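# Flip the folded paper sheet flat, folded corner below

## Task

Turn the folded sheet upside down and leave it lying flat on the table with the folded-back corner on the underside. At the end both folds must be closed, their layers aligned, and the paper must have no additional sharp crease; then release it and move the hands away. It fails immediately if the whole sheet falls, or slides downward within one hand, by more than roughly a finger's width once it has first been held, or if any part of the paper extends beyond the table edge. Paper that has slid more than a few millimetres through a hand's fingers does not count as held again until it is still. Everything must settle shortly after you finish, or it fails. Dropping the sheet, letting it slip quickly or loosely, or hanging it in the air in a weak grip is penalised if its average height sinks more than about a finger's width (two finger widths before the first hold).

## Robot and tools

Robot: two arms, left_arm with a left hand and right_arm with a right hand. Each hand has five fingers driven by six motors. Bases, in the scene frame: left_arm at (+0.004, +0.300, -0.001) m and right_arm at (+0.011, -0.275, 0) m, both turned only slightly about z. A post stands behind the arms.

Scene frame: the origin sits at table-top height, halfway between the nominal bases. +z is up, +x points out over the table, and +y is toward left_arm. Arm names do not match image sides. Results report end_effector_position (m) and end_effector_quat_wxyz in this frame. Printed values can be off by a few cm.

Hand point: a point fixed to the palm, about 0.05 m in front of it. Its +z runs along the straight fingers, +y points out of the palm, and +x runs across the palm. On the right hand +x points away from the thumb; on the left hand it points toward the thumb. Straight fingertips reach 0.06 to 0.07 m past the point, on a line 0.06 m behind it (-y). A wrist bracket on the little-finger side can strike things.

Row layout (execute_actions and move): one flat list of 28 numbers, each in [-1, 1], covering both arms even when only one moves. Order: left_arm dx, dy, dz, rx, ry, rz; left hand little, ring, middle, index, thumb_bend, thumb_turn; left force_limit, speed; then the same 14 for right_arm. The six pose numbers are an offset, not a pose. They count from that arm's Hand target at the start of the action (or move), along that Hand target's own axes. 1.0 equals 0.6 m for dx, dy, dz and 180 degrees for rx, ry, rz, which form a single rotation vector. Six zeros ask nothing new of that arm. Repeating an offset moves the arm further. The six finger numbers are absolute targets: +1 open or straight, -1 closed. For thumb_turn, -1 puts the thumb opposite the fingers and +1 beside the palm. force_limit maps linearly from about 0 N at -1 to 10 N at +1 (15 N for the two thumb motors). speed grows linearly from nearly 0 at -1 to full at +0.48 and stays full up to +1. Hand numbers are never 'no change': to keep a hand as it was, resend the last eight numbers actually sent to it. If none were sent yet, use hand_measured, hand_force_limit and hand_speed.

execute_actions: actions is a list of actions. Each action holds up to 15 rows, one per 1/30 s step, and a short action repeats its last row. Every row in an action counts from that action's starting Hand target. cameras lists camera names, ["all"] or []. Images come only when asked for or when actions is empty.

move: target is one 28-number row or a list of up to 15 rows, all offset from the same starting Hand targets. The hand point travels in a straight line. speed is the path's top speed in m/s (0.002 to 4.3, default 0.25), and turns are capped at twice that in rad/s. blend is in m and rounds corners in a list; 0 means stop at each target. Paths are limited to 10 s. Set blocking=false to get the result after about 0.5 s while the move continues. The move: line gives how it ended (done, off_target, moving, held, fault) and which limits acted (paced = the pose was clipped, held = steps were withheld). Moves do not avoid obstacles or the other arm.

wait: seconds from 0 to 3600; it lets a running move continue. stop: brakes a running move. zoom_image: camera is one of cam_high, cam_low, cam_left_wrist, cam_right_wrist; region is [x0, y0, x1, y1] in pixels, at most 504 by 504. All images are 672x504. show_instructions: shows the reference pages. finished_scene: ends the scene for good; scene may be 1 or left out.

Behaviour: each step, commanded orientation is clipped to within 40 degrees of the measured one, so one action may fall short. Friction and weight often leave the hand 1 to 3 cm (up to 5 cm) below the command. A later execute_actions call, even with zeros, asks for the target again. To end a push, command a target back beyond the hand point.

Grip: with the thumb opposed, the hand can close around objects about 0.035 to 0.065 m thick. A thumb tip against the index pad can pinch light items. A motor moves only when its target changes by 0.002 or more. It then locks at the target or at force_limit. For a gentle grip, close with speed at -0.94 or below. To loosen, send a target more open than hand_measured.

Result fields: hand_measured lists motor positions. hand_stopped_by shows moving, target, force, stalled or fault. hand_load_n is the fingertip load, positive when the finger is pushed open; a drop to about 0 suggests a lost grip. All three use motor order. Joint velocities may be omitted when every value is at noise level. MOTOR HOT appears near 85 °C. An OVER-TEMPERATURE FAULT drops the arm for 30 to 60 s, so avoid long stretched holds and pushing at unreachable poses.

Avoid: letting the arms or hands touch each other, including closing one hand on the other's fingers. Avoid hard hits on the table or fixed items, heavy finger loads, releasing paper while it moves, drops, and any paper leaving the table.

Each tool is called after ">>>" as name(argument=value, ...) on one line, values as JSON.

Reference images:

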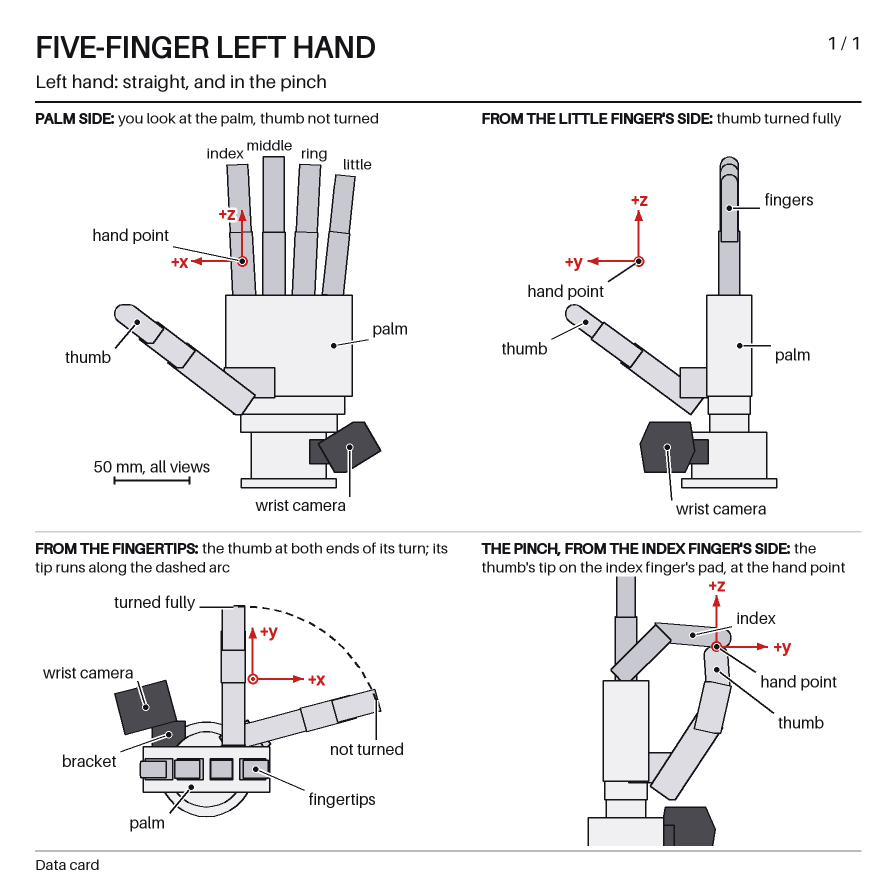

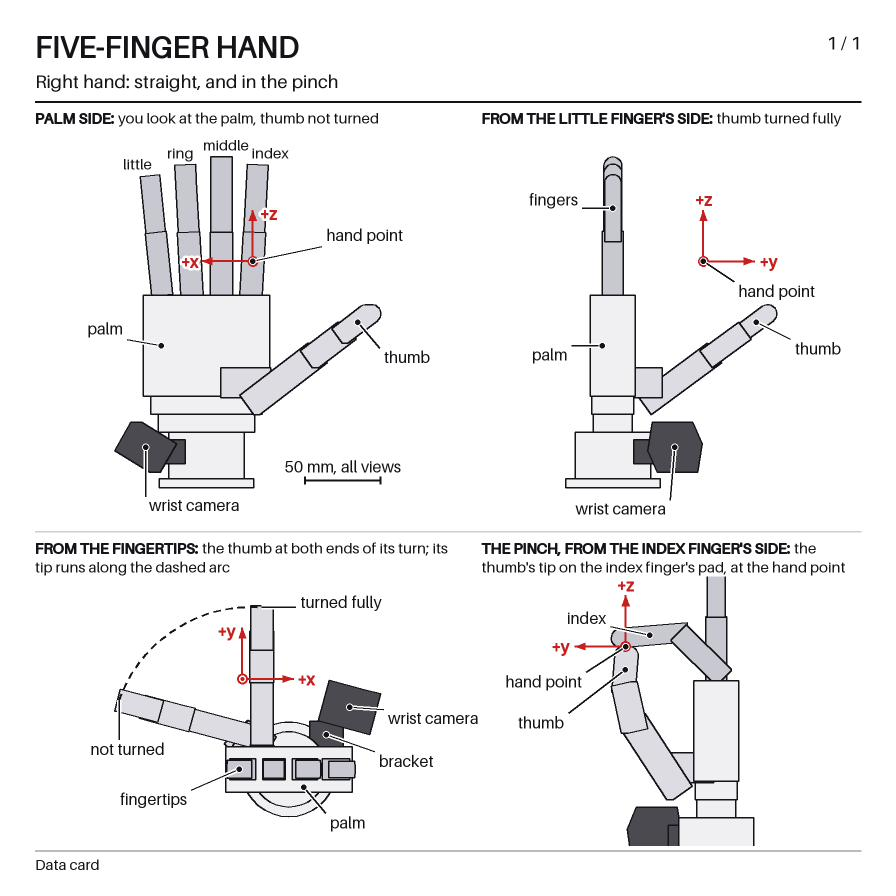

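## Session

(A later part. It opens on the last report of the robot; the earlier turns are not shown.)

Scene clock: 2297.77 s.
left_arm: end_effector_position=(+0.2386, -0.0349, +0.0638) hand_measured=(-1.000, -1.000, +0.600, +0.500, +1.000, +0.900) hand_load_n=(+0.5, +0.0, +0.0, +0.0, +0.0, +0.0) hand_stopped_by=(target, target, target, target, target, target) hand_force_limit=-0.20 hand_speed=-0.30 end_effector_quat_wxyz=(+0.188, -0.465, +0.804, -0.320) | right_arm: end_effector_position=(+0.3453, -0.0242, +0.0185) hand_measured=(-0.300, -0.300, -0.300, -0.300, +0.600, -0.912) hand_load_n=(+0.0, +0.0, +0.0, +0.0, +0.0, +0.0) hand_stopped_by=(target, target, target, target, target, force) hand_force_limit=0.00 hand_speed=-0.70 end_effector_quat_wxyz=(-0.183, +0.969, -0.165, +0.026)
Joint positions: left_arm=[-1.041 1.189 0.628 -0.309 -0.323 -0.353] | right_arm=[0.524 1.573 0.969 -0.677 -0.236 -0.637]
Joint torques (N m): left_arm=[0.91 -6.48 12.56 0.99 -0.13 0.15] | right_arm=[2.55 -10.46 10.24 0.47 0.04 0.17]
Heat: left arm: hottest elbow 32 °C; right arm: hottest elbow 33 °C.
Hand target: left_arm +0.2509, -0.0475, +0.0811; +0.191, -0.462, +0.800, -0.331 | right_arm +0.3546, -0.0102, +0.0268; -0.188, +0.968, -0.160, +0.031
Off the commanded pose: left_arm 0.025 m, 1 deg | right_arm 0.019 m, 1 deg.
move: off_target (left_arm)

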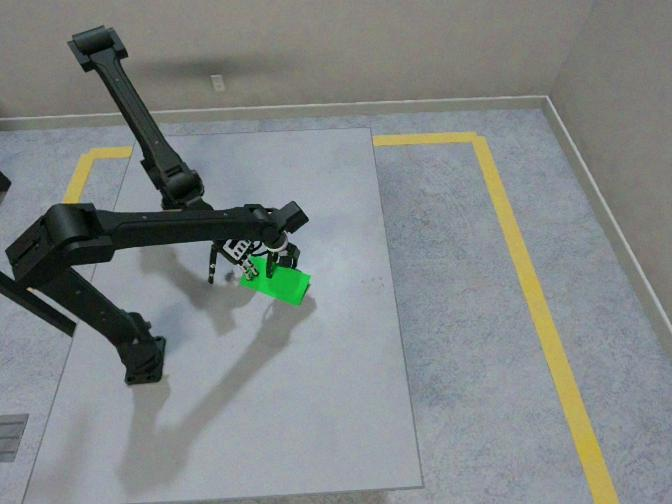

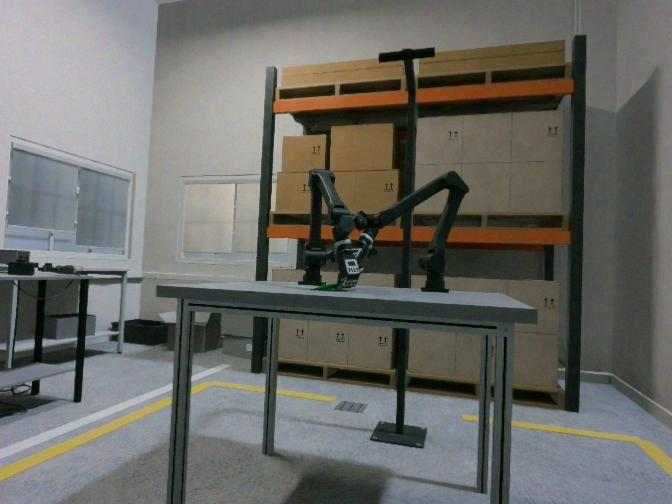

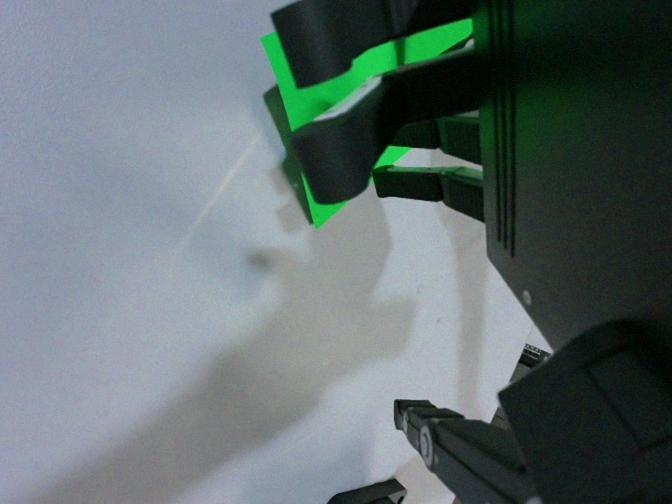

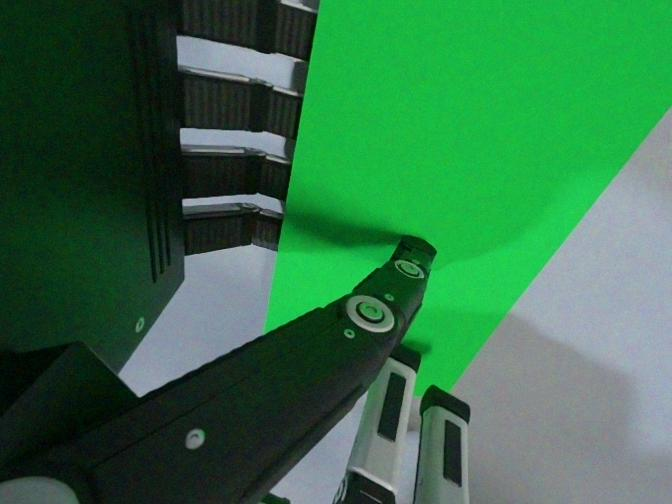

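>>> move(target=[0,0.0165,0.0165,0,0,0,-1,-1,0.6,0.5,1.0,0.9,-0.2,-0.3,0,0,0,0,0,0,-0.3,-0.3,-0.3,-0.3,0.6,-0.948,0.0,-0.7], speed=0.04, cameras=["all"])

>>> zoom_image(camera="cam_left_wrist", region=[240, 10, 480, 250])

>>> zoom_image(camera="cam_low", region=[308, 270, 358, 298])

Scene clock: 2320.93 s.
left_arm: end_effector_position=(+0.2397, -0.0366, +0.0557) hand_measured=(-1.000, -1.000, +0.600, +0.500, +1.000, +0.900) hand_load_n=(+0.5, +0.0, +0.0, +0.0, +0.0, +0.0) hand_stopped_by=(target, target, target, target, target, target) hand_force_limit=-0.20 hand_speed=-0.30 end_effector_quat_wxyz=(+0.188, -0.465, +0.806, -0.315) | right_arm: end_effector_position=(+0.3453, -0.0242, +0.0185) hand_measured=(-0.300, -0.300, -0.300, -0.300, +0.600, -0.912) hand_load_n=(+0.0, +0.0, +0.0, +0.0, +0.0, -0.5) hand_stopped_by=(target, target, target, target, target, force) hand_force_limit=0.00 hand_speed=-0.70 end_effector_quat_wxyz=(-0.183, +0.969, -0.165, +0.026)
Joint positions: left_arm=[-1.041 1.216 0.628 -0.292 -0.323 -0.353] | right_arm=[0.524 1.573 0.969 -0.677 -0.236 -0.637]
Joint torques (N m): left_arm=[0.97 -6.83 10.44 2.07 -0.14 0.14] | right_arm=[2.32 -10.75 10.14 0.58 0.04 0.16]
Heat: left arm: hottest elbow 32 °C; right arm: hottest elbow 33 °C.
Hand target: left_arm +0.2509, -0.0475, +0.0671; +0.191, -0.462, +0.800, -0.331 | right_arm +0.3546, -0.0102, +0.0268; -0.188, +0.968, -0.160, +0.031
Off the commanded pose: left_arm 0.019 m, 2 deg | right_arm 0.019 m, 1 deg.
move: off_target (left_arm)

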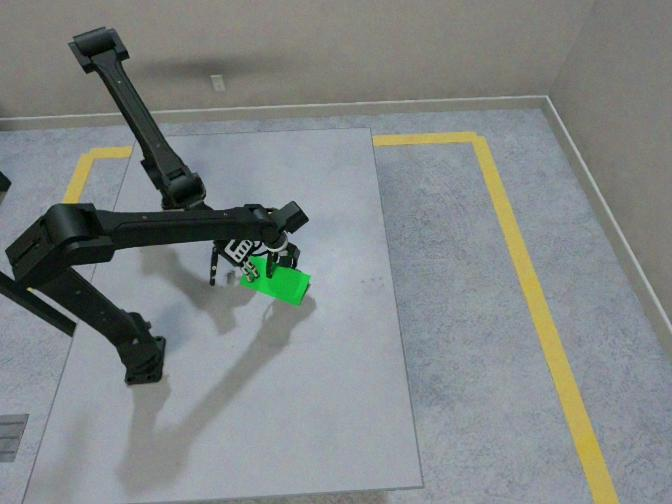

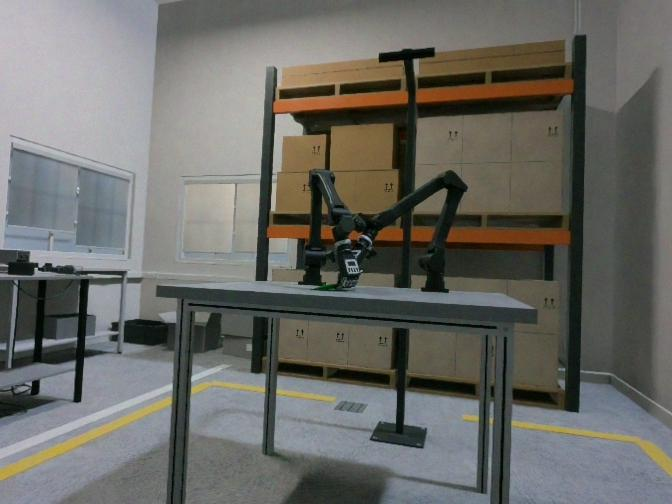

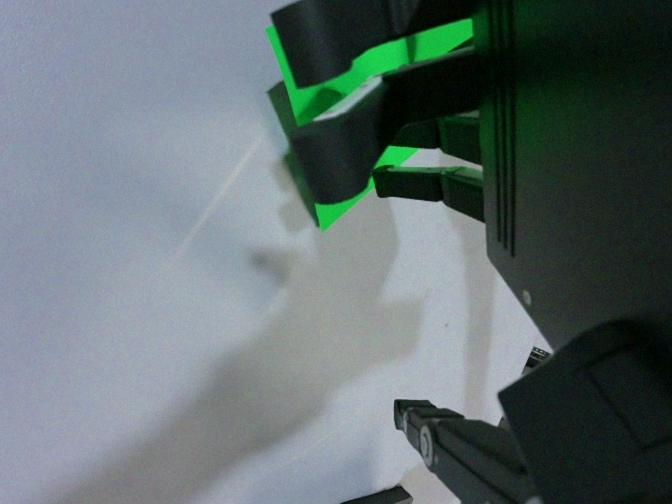

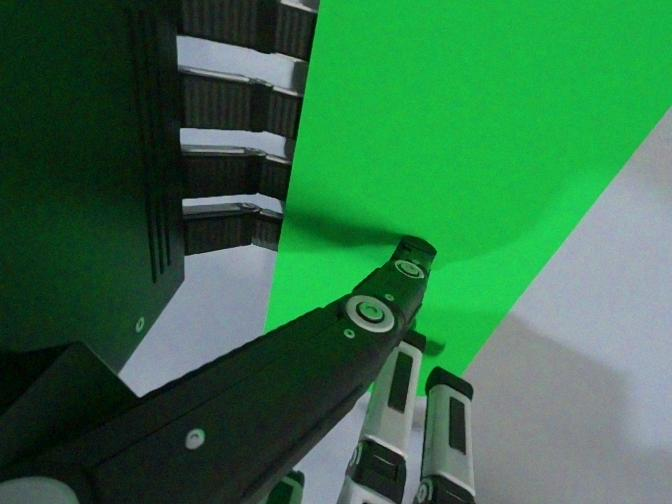

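Scaled by 2.100.

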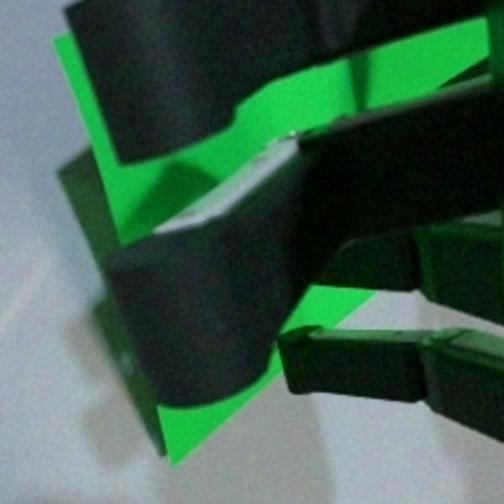

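Scaled by 10.080.

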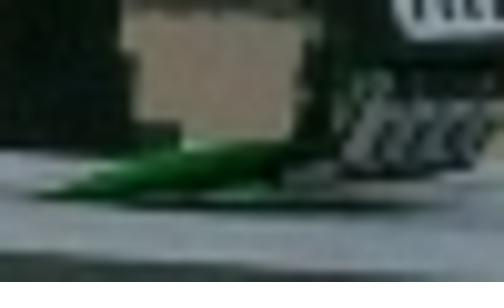

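>>> move(target=[0,0.0165,0.0165,0,0,0,-1,-1,0.6,0.5,1.0,0.9,-0.2,-0.3,0,0,0,0,0,0,-0.3,-0.3,-0.3,-0.3,0.6,-0.948,0.0,-0.7], speed=0.04, cameras=["all"])

>>> zoom_image(camera="cam_left_wrist", region=[240, 10, 480, 250])

>>> zoom_image(camera="cam_low", region=[308, 270, 358, 298])

>>> zoom_image(camera="cam_high", region=[230, 245, 320, 315])

Scene clock: 2327.67 s.
left_arm: end_effector_position=(+0.2450, -0.0448, +0.0510) hand_measured=(-1.000, -1.000, +0.600, +0.500, +1.000, +0.900) hand_load_n=(+0.0, +0.0, +0.0, +0.0, +0.0, +0.0) hand_stopped_by=(target, target, target, target, target, target) hand_force_limit=-0.20 hand_speed=-0.30 end_effector_quat_wxyz=(+0.188, -0.465, +0.802, -0.324) | right_arm: end_effector_position=(+0.3453, -0.0242, +0.0185) hand_measured=(-0.300, -0.300, -0.300, -0.300, +0.600, -0.912) hand_load_n=(+0.5, +0.0, +0.0, +0.0, +0.0, +0.0) hand_stopped_by=(target, target, target, target, target, force) hand_force_limit=0.00 hand_speed=-0.70 end_effector_quat_wxyz=(-0.183, +0.969, -0.165, +0.026)
Joint positions: left_arm=[-1.041 1.246 0.628 -0.242 -0.323 -0.353] | right_arm=[0.524 1.573 0.969 -0.677 -0.236 -0.637]
Joint torques (N m): left_arm=[0.97 -7.12 8.5 2.14 -0.13 0.14] | right_arm=[2.61 -10.75 10.15 0.46 0.05 0.15]
Heat: left arm: hottest elbow 32 °C; right arm: hottest elbow 33 °C.
Hand target: left_arm +0.2509, -0.0475, +0.0531; +0.191, -0.462, +0.800, -0.331 | right_arm +0.3546, -0.0102, +0.0268; -0.188, +0.968, -0.160, +0.031
Off the commanded pose: left_arm 0.007 m, 1 deg | right_arm 0.019 m, 1 deg.
move: done

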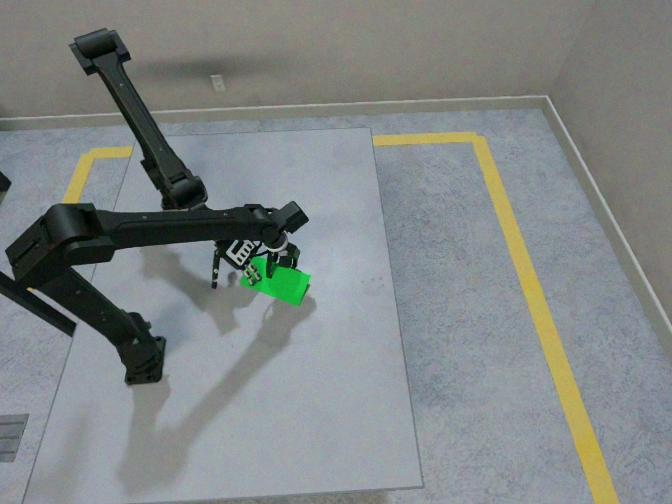

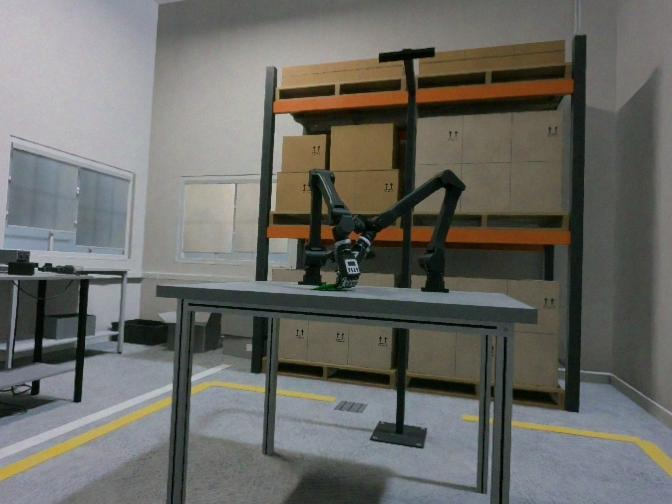

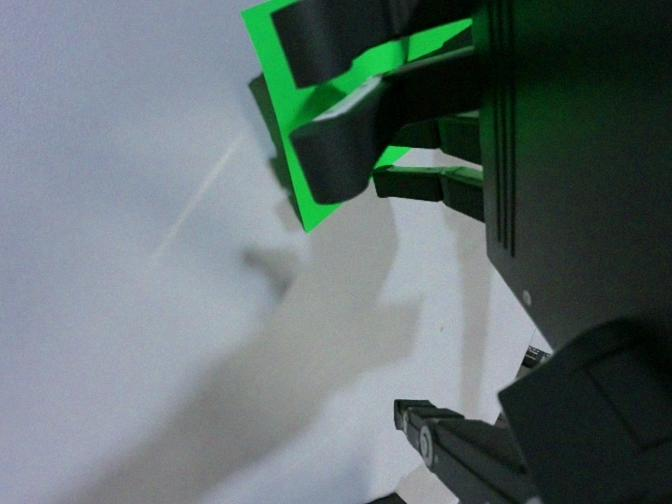

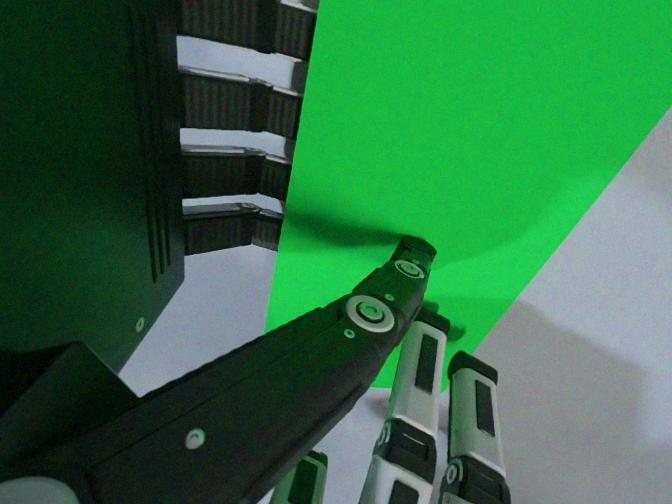

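Scaled by 2.100.

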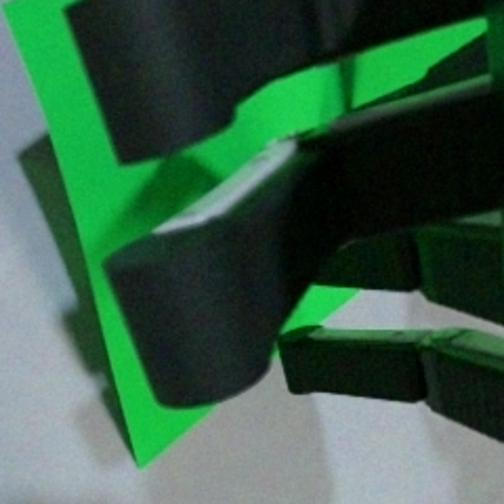

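Scaled by 10.080.

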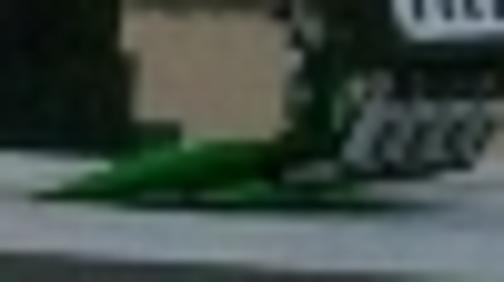

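Scaled by 5.600.

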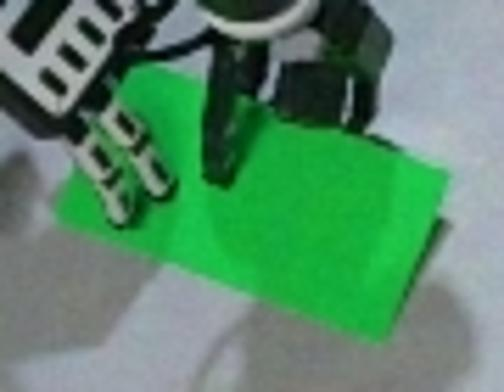

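>>> move(target=[-0.0227,0.0005,-0.0099,0,0,0,-1,-1,0.6,0.5,1.0,0.9,-0.2,-0.3,0,0,0,0,0,0,-0.3,-0.3,-0.3,-0.3,0.6,-0.948,0.0,-0.7], speed=0.04, cameras=["all"])

>>> zoom_image(camera="cam_high", region=[230, 245, 320, 315])

Scene clock: 2339.17 s.
left_arm: end_effector_position=(+0.2500, -0.0338, +0.0511) hand_measured=(-1.000, -1.000, +0.600, +0.500, +1.000, +0.900) hand_load_n=(+0.0, +0.0, +0.0, +0.0, +0.0, +0.0) hand_stopped_by=(target, target, target, target, target, target) hand_force_limit=-0.20 hand_speed=-0.30 end_effector_quat_wxyz=(+0.188, -0.466, +0.802, -0.323) | right_arm: end_effector_position=(+0.3453, -0.0242, +0.0185) hand_measured=(-0.300, -0.300, -0.300, -0.300, +0.600, -0.912) hand_load_n=(+0.0, +0.0, +0.0, +0.0, +0.0, +0.0) hand_stopped_by=(target, target, target, target, target, force) hand_force_limit=0.00 hand_speed=-0.70 end_effector_quat_wxyz=(-0.183, +0.969, -0.165, +0.026)
Joint positions: left_arm=[-1.008 1.228 0.614 -0.242 -0.302 -0.33] | right_arm=[0.524 1.573 0.969 -0.677 -0.236 -0.637]
Joint torques (N m): left_arm=[0.91 -8.41 8.05 1.76 -0.12 0.15] | right_arm=[2.08 -10.99 10.07 0.44 0.01 0.12]
Heat: left arm: hottest elbow 32 °C; right arm: hottest elbow 33 °C.
Hand target: left_arm +0.2538, -0.0334, +0.0569; +0.191, -0.462, +0.800, -0.331 | right_arm +0.3546, -0.0102, +0.0268; -0.188, +0.968, -0.160, +0.031
Off the commanded pose: left_arm 0.007 m, 1 deg | right_arm 0.019 m, 1 deg.
move: done

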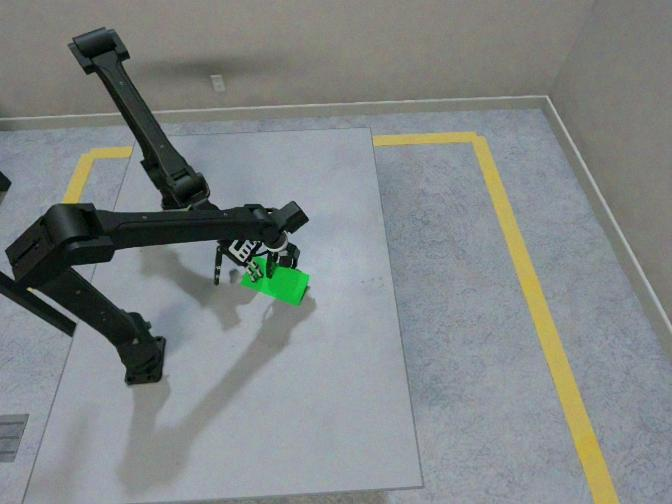

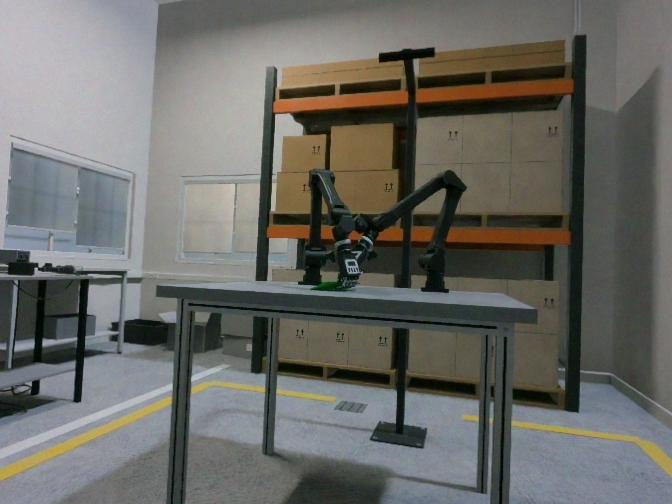

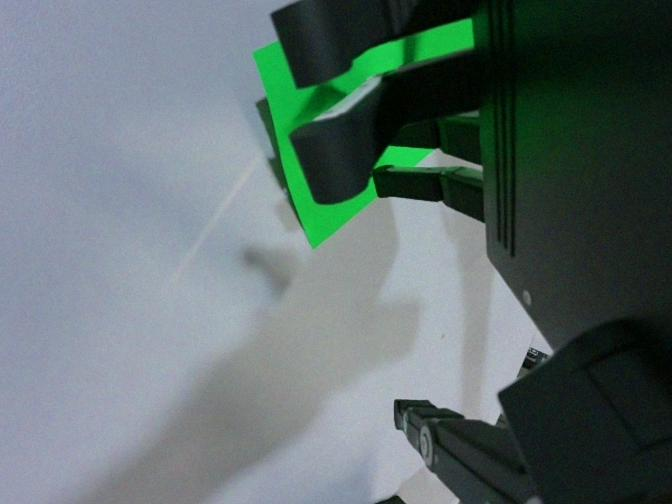

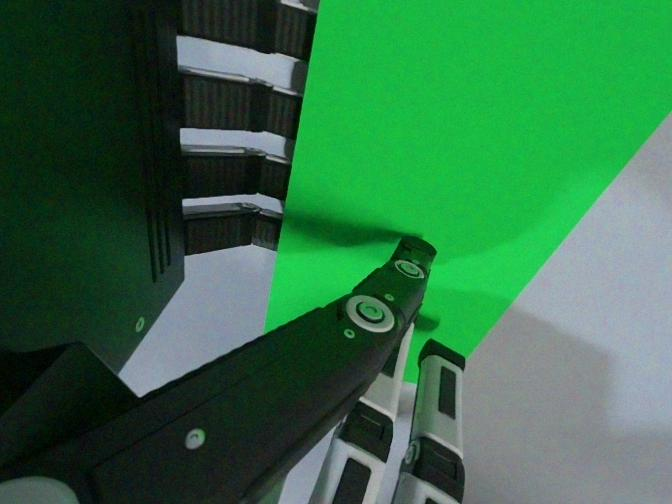

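Scaled by 5.600.

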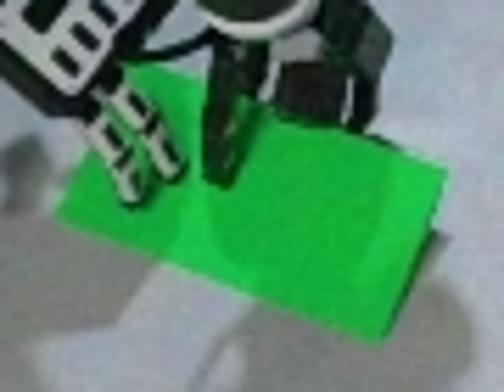

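>>> move(target=[0,0.0118,0.0118,0,0,0,-1,-1,0.6,0.5,1.0,0.9,-0.2,-0.3,0,0,0,0,0,0,-0.3,-0.3,-0.3,-0.3,0.6,-0.948,0.0,-0.7], speed=0.03, cameras=["all"])

>>> zoom_image(camera="cam_low", region=[308, 270, 358, 298])

>>> zoom_image(camera="cam_right_wrist", region=[300, 220, 540, 440])

Scene clock: 2343.90 s.
left_arm: end_effector_position=(+0.2497, -0.0334, +0.0483) hand_measured=(-1.000, -1.000, +0.600, +0.500, +1.000, +0.900) hand_load_n=(+0.0, +0.0, +0.0, +0.0, +0.0, -0.5) hand_stopped_by=(target, target, target, target, target, target) hand_force_limit=-0.20 hand_speed=-0.30 end_effector_quat_wxyz=(+0.188, -0.465, +0.800, -0.328) | right_arm: end_effector_position=(+0.3453, -0.0242, +0.0185) hand_measured=(-0.300, -0.300, -0.300, -0.300, +0.600, -0.912) hand_load_n=(+0.0, +0.0, +0.0, +0.0, +0.0, +0.0) hand_stopped_by=(target, target, target, target, target, force) hand_force_limit=0.00 hand_speed=-0.70 end_effector_quat_wxyz=(-0.183, +0.969, -0.165, +0.026)
Joint positions: left_arm=[-1.008 1.228 0.6 -0.217 -0.302 -0.329] | right_arm=[0.524 1.573 0.969 -0.677 -0.236 -0.637]
Joint torques (N m): left_arm=[0.91 -6.71 7.91 2.18 -0.12 0.16] | right_arm=[2.26 -10.17 10.11 0.47 0.04 0.12]
Heat: left arm: hottest elbow 31 °C; right arm: hottest elbow 33 °C.
Hand target: left_arm +0.2538, -0.0335, +0.0470; +0.191, -0.462, +0.800, -0.331 | right_arm +0.3546, -0.0102, +0.0268; -0.188, +0.968, -0.160, +0.031
Off the commanded pose: left_arm 0.004 m, 1 deg | right_arm 0.019 m, 1 deg.
move: done

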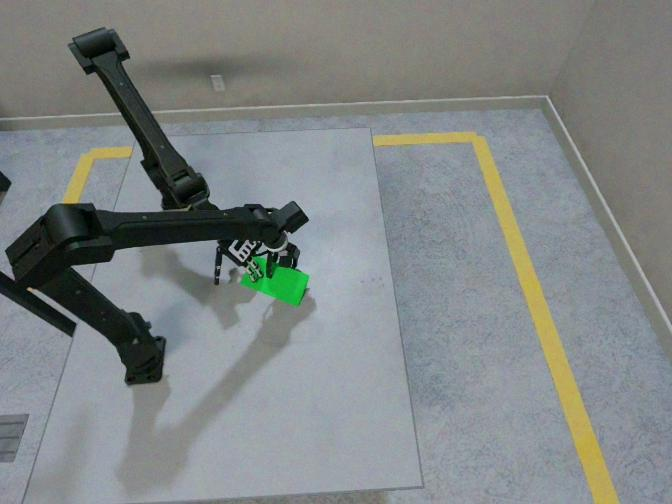

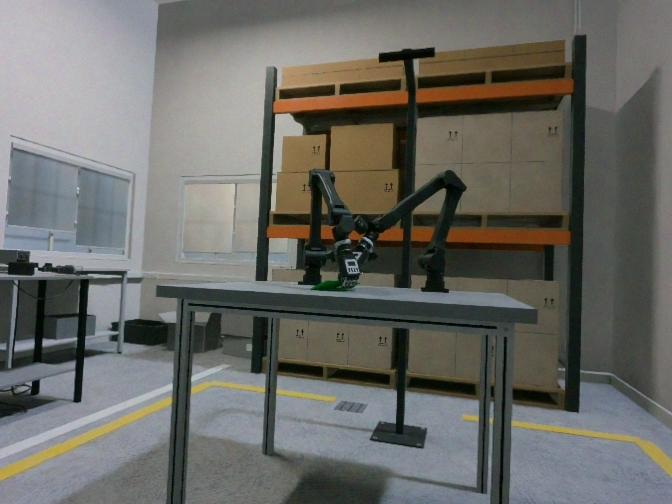

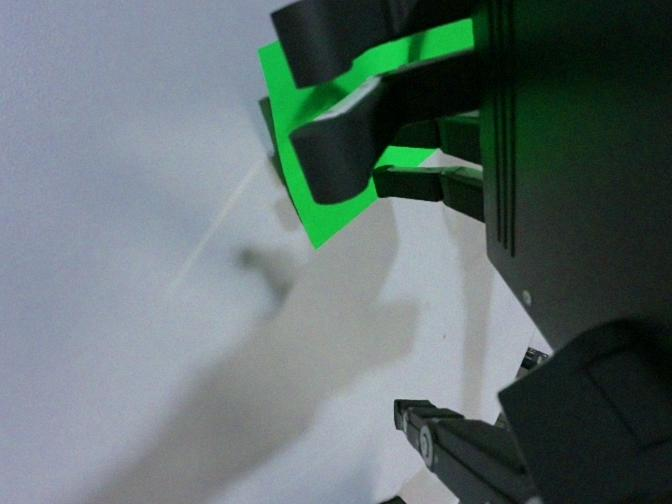

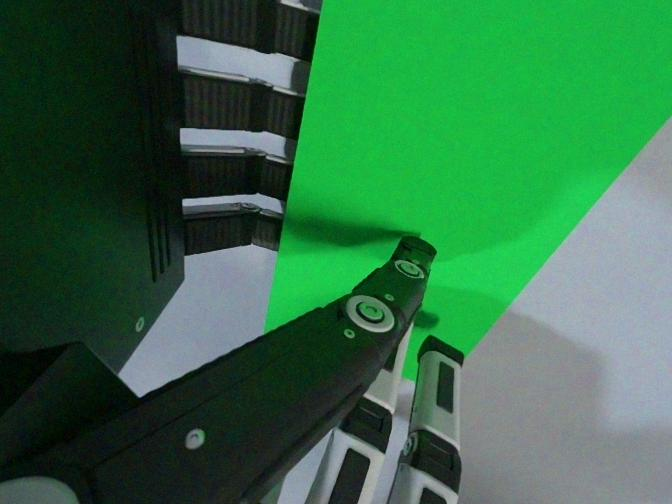

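Scaled by 10.080.

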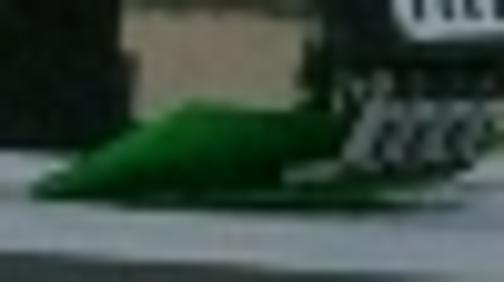

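Scaled by 2.100.

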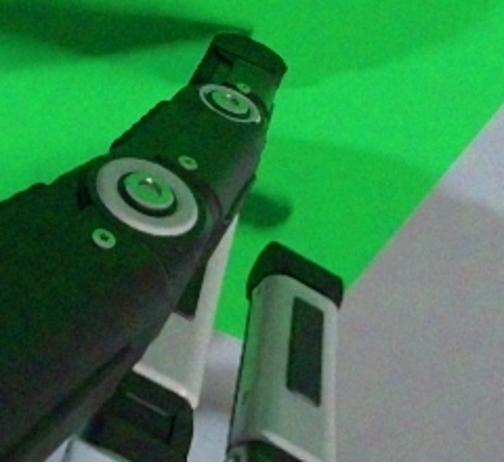

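>>> move(target=[[0,-0.0588,-0.0589,0,0,0,-1,-1,0.6,0.5,1.0,0.9,-0.2,-0.3,0,0,0,0,0,0,-0.3,-0.3,-0.3,-0.3,0.6,-0.948,0.0,-0.7],[-0.1987,0.0445,-0.169,0.139,0,0,-1,-1,0.6,0.5,1.0,0.9,-0.2,-0.3,0,0,0,0,0,0,-0.3,-0.3,-0.3,-0.3,0.6,-0.948,0.0,-0.7],[-0.1987,0.1033,-0.11,0.139,0,0,0.9,0.9,0.9,0.9,1.0,0.9,-0.2,-0.3,0,0,0,0,0,0,-0.3,-0.3,-0.3,-0.3,0.6,-0.948,0.0,-0.7]], speed=0.1, blend=[0.02, 0.02, 0], cameras=["all"])

Scene clock: 2404.43 s.
left_arm: end_effector_position=(+0.2307, +0.1147, +0.0470) hand_measured=(+0.900, +0.900, +0.900, +0.900, +1.000, +0.900) hand_load_n=(+0.0, +0.0, +0.0, +0.0, +0.5, +0.0) hand_stopped_by=(target, target, target, target, target, target) hand_force_limit=-0.20 hand_speed=-0.30 end_effector_quat_wxyz=(+0.280, -0.414, +0.712, -0.494) | right_arm: end_effector_position=(+0.3453, -0.0242, +0.0185) hand_measured=(-0.300, -0.300, -0.300, -0.300, +0.600, -0.912) hand_load_n=(+0.0, +0.0, +0.0, +0.0, +0.0, +0.0) hand_stopped_by=(target, target, target, target, target, force) hand_force_limit=0.00 hand_speed=-0.70 end_effector_quat_wxyz=(-0.183, +0.969, -0.165, +0.026)
Joint positions: left_arm=[-0.681 0.476 0.031 0.079 -0.099 -0.049] | right_arm=[0.524 1.573 0.969 -0.677 -0.236 -0.637]
Joint torques (N m): left_arm=[1.03 1.73 9.51 2.71 0.03 0.15] | right_arm=[2.14 -10.58 10.3 0.55 0.04 0.16]
Heat: left arm: hottest elbow 29 °C; right arm: hottest elbow 33 °C.
Hand target: left_arm +0.2352, +0.1149, +0.0500; +0.287, -0.409, +0.709, -0.497 | right_arm +0.3546, -0.0102, +0.0268; -0.188, +0.968, -0.160, +0.031
Off the commanded pose: left_arm 0.005 m, 1 deg | right_arm 0.019 m, 1 deg.
move: done

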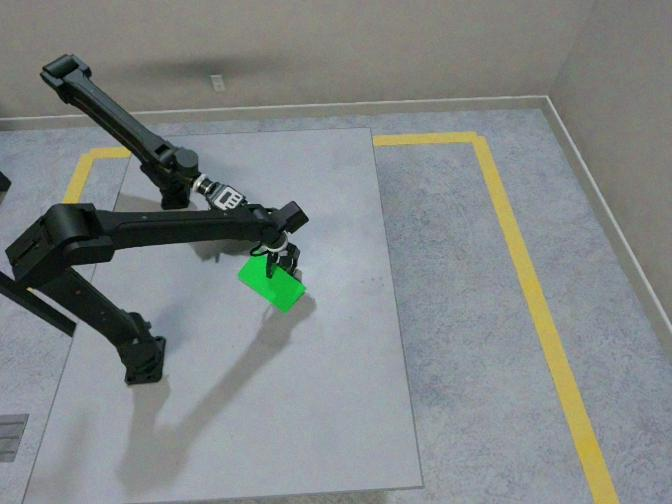

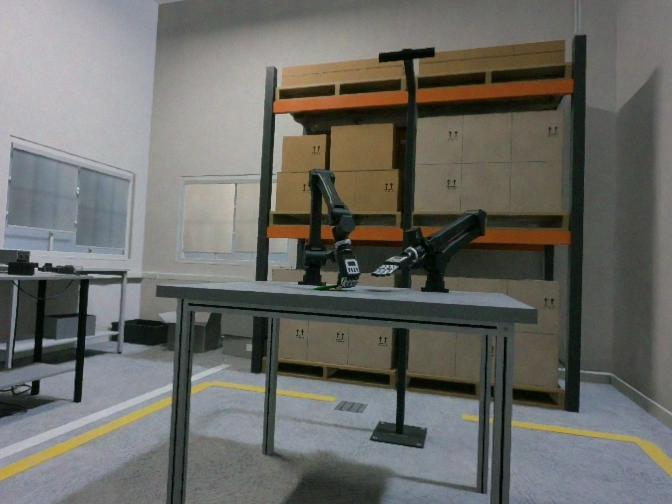

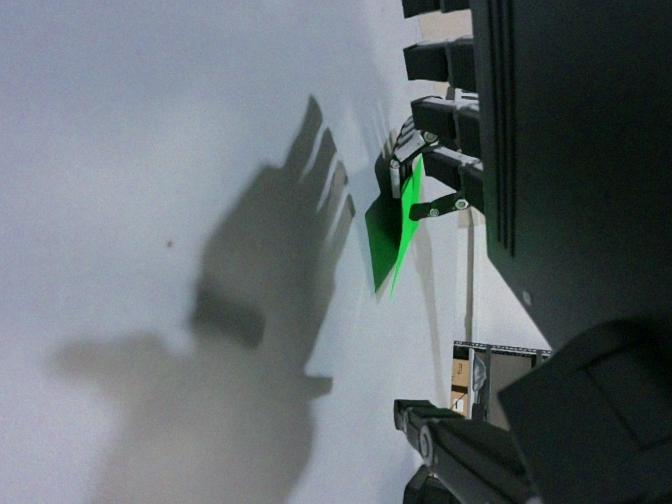

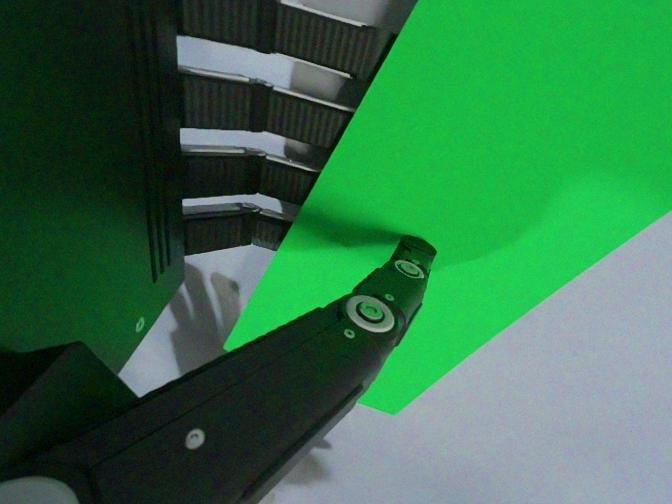

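>>> zoom_image(camera="cam_left_wrist", region=[330, 90, 500, 310])

>>> zoom_image(camera="cam_high", region=[230, 245, 320, 315])

>>> zoom_image(camera="cam_low", region=[308, 270, 358, 298])

Scaled by 2.291.

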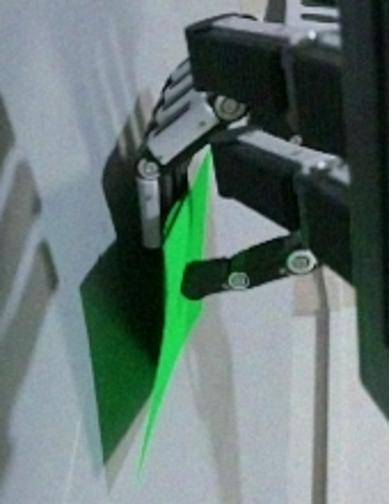

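Scaled by 5.600.

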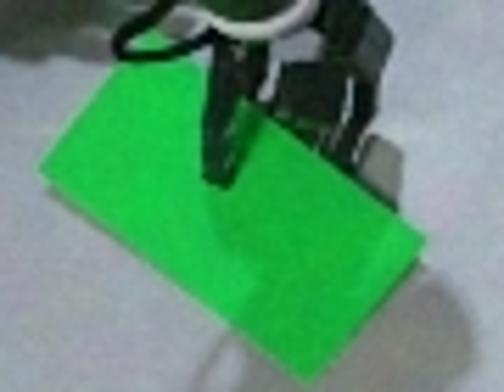

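Scaled by 10.080.

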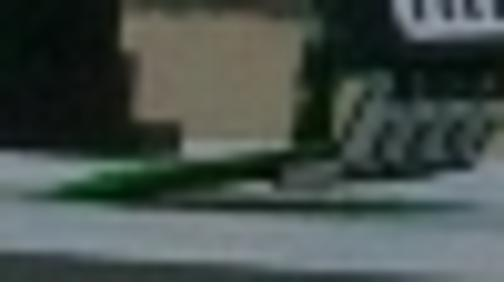

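>>> zoom_image(camera="cam_left_wrist", region=[350, 180, 430, 310])

>>> zoom_image(camera="cam_left_wrist", region=[350, 120, 450, 220])

Scaled by 3.877.

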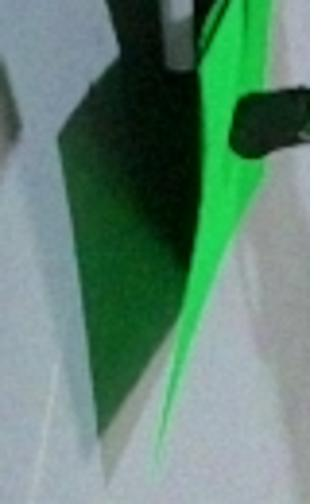

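Scaled by 5.040.

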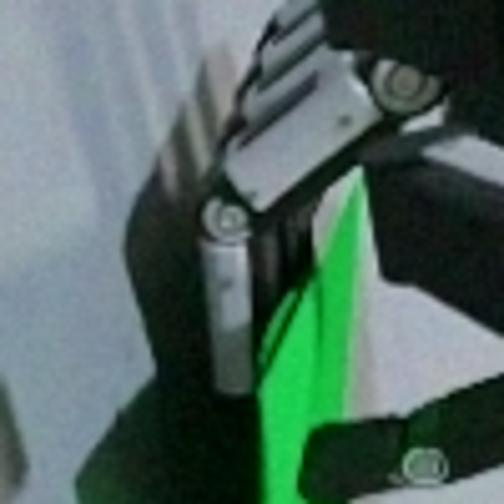

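>>> move(target=[0.0125,-0.005,-0.0105,0.0278,-0.1044,-0.038,0.9,0.9,0.9,0.9,1.0,0.9,-0.2,-0.3,0,0,0,0,0,0,-0.3,-0.3,-0.3,-0.3,0.6,-0.948,0.0,-0.7], speed=0.1, cameras=["cam_left_wrist", "cam_high"])

>>> zoom_image(camera="cam_left_wrist", region=[330, 60, 510, 260])

Scene clock: 2559.80 s.
left_arm: end_effector_position=(+0.2234, +0.1225, +0.0425) hand_measured=(+0.900, +0.900, +0.900, +0.900, +1.000, +0.900) hand_load_n=(+0.0, +0.0, +0.0, +0.0, +0.0, +0.0) hand_stopped_by=(target, target, target, target, target, target) hand_force_limit=-0.20 hand_speed=-0.30 end_effector_quat_wxyz=(+0.394, -0.508, +0.618, -0.453) | right_arm: end_effector_position=(+0.3453, -0.0242, +0.0185) hand_measured=(-0.300, -0.300, -0.300, -0.300, +0.600, -0.912) hand_load_n=(+0.5, +0.0, +0.0, +0.0, +0.0, +0.0) hand_stopped_by=(target, target, target, target, target, force) hand_force_limit=0.00 hand_speed=-0.70 end_effector_quat_wxyz=(-0.183, +0.969, -0.165, +0.026)
Joint positions: left_arm=[-1.17 0.613 0.019 0.126 -0.901 -0.35] | right_arm=[0.524 1.573 0.969 -0.677 -0.236 -0.637]
Joint torques (N m): left_arm=[-0.32 1.44 10.26 2.39 -0.4 -0.15] | right_arm=[2.49 -10.52 10.22 0.47 0.03 0.13]
Heat: left arm: hottest elbow 31 °C; right arm: hottest elbow 33 °C.
Hand target: left_arm +0.2271, +0.1109, +0.0549; +0.386, -0.513, +0.605, -0.470 | right_arm +0.3546, -0.0102, +0.0268; -0.188, +0.968, -0.160, +0.031
Off the commanded pose: left_arm 0.017 m, 3 deg | right_arm 0.019 m, 1 deg.
move: off_target (left_arm)
Images, in order (width x height): cam_high 672x504, cam_left_wrist 672x504.

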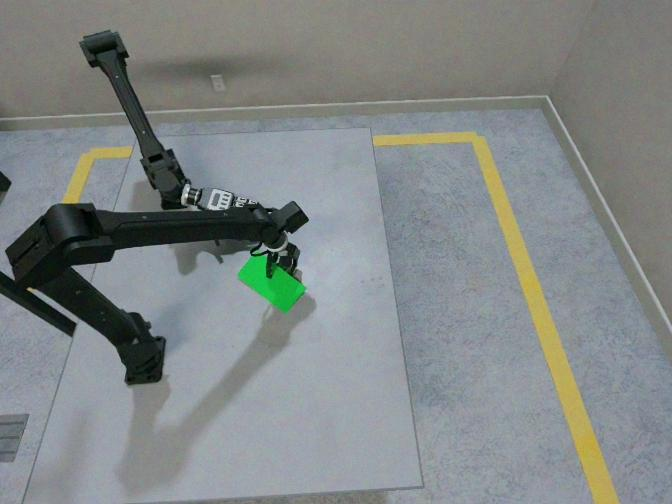

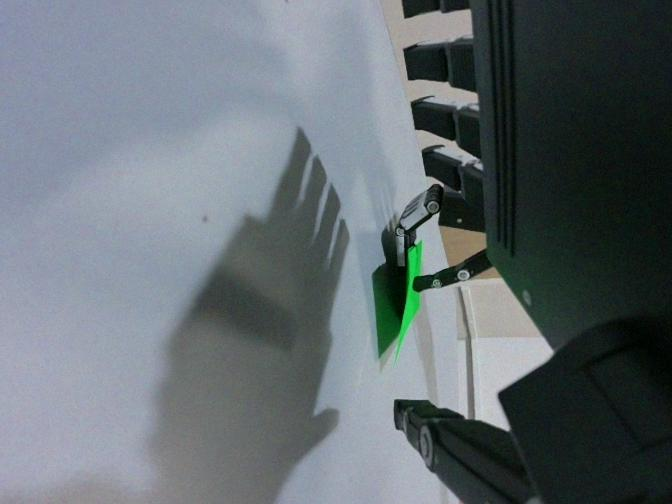

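Scaled by 2.520.

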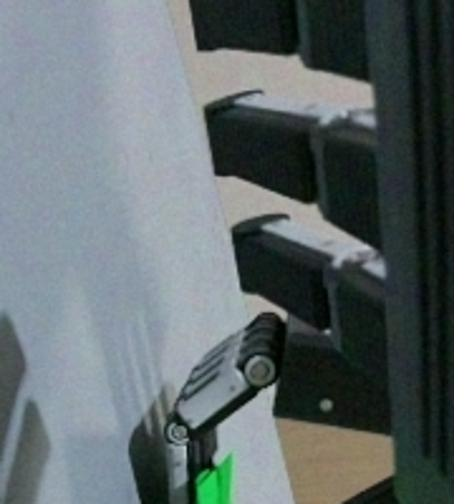

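>>> zoom_image(camera="cam_left_wrist", region=[360, 220, 440, 390])

>>> zoom_image(camera="cam_left_wrist", region=[365, 240, 430, 310])

Scaled by 2.965.

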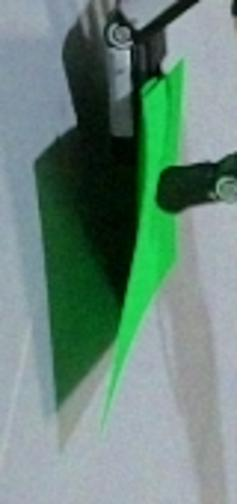

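Scaled by 7.200.

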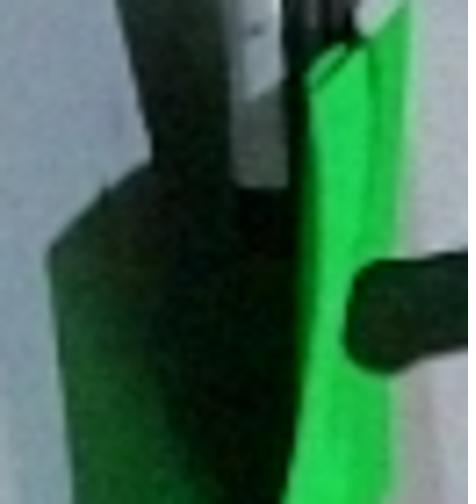

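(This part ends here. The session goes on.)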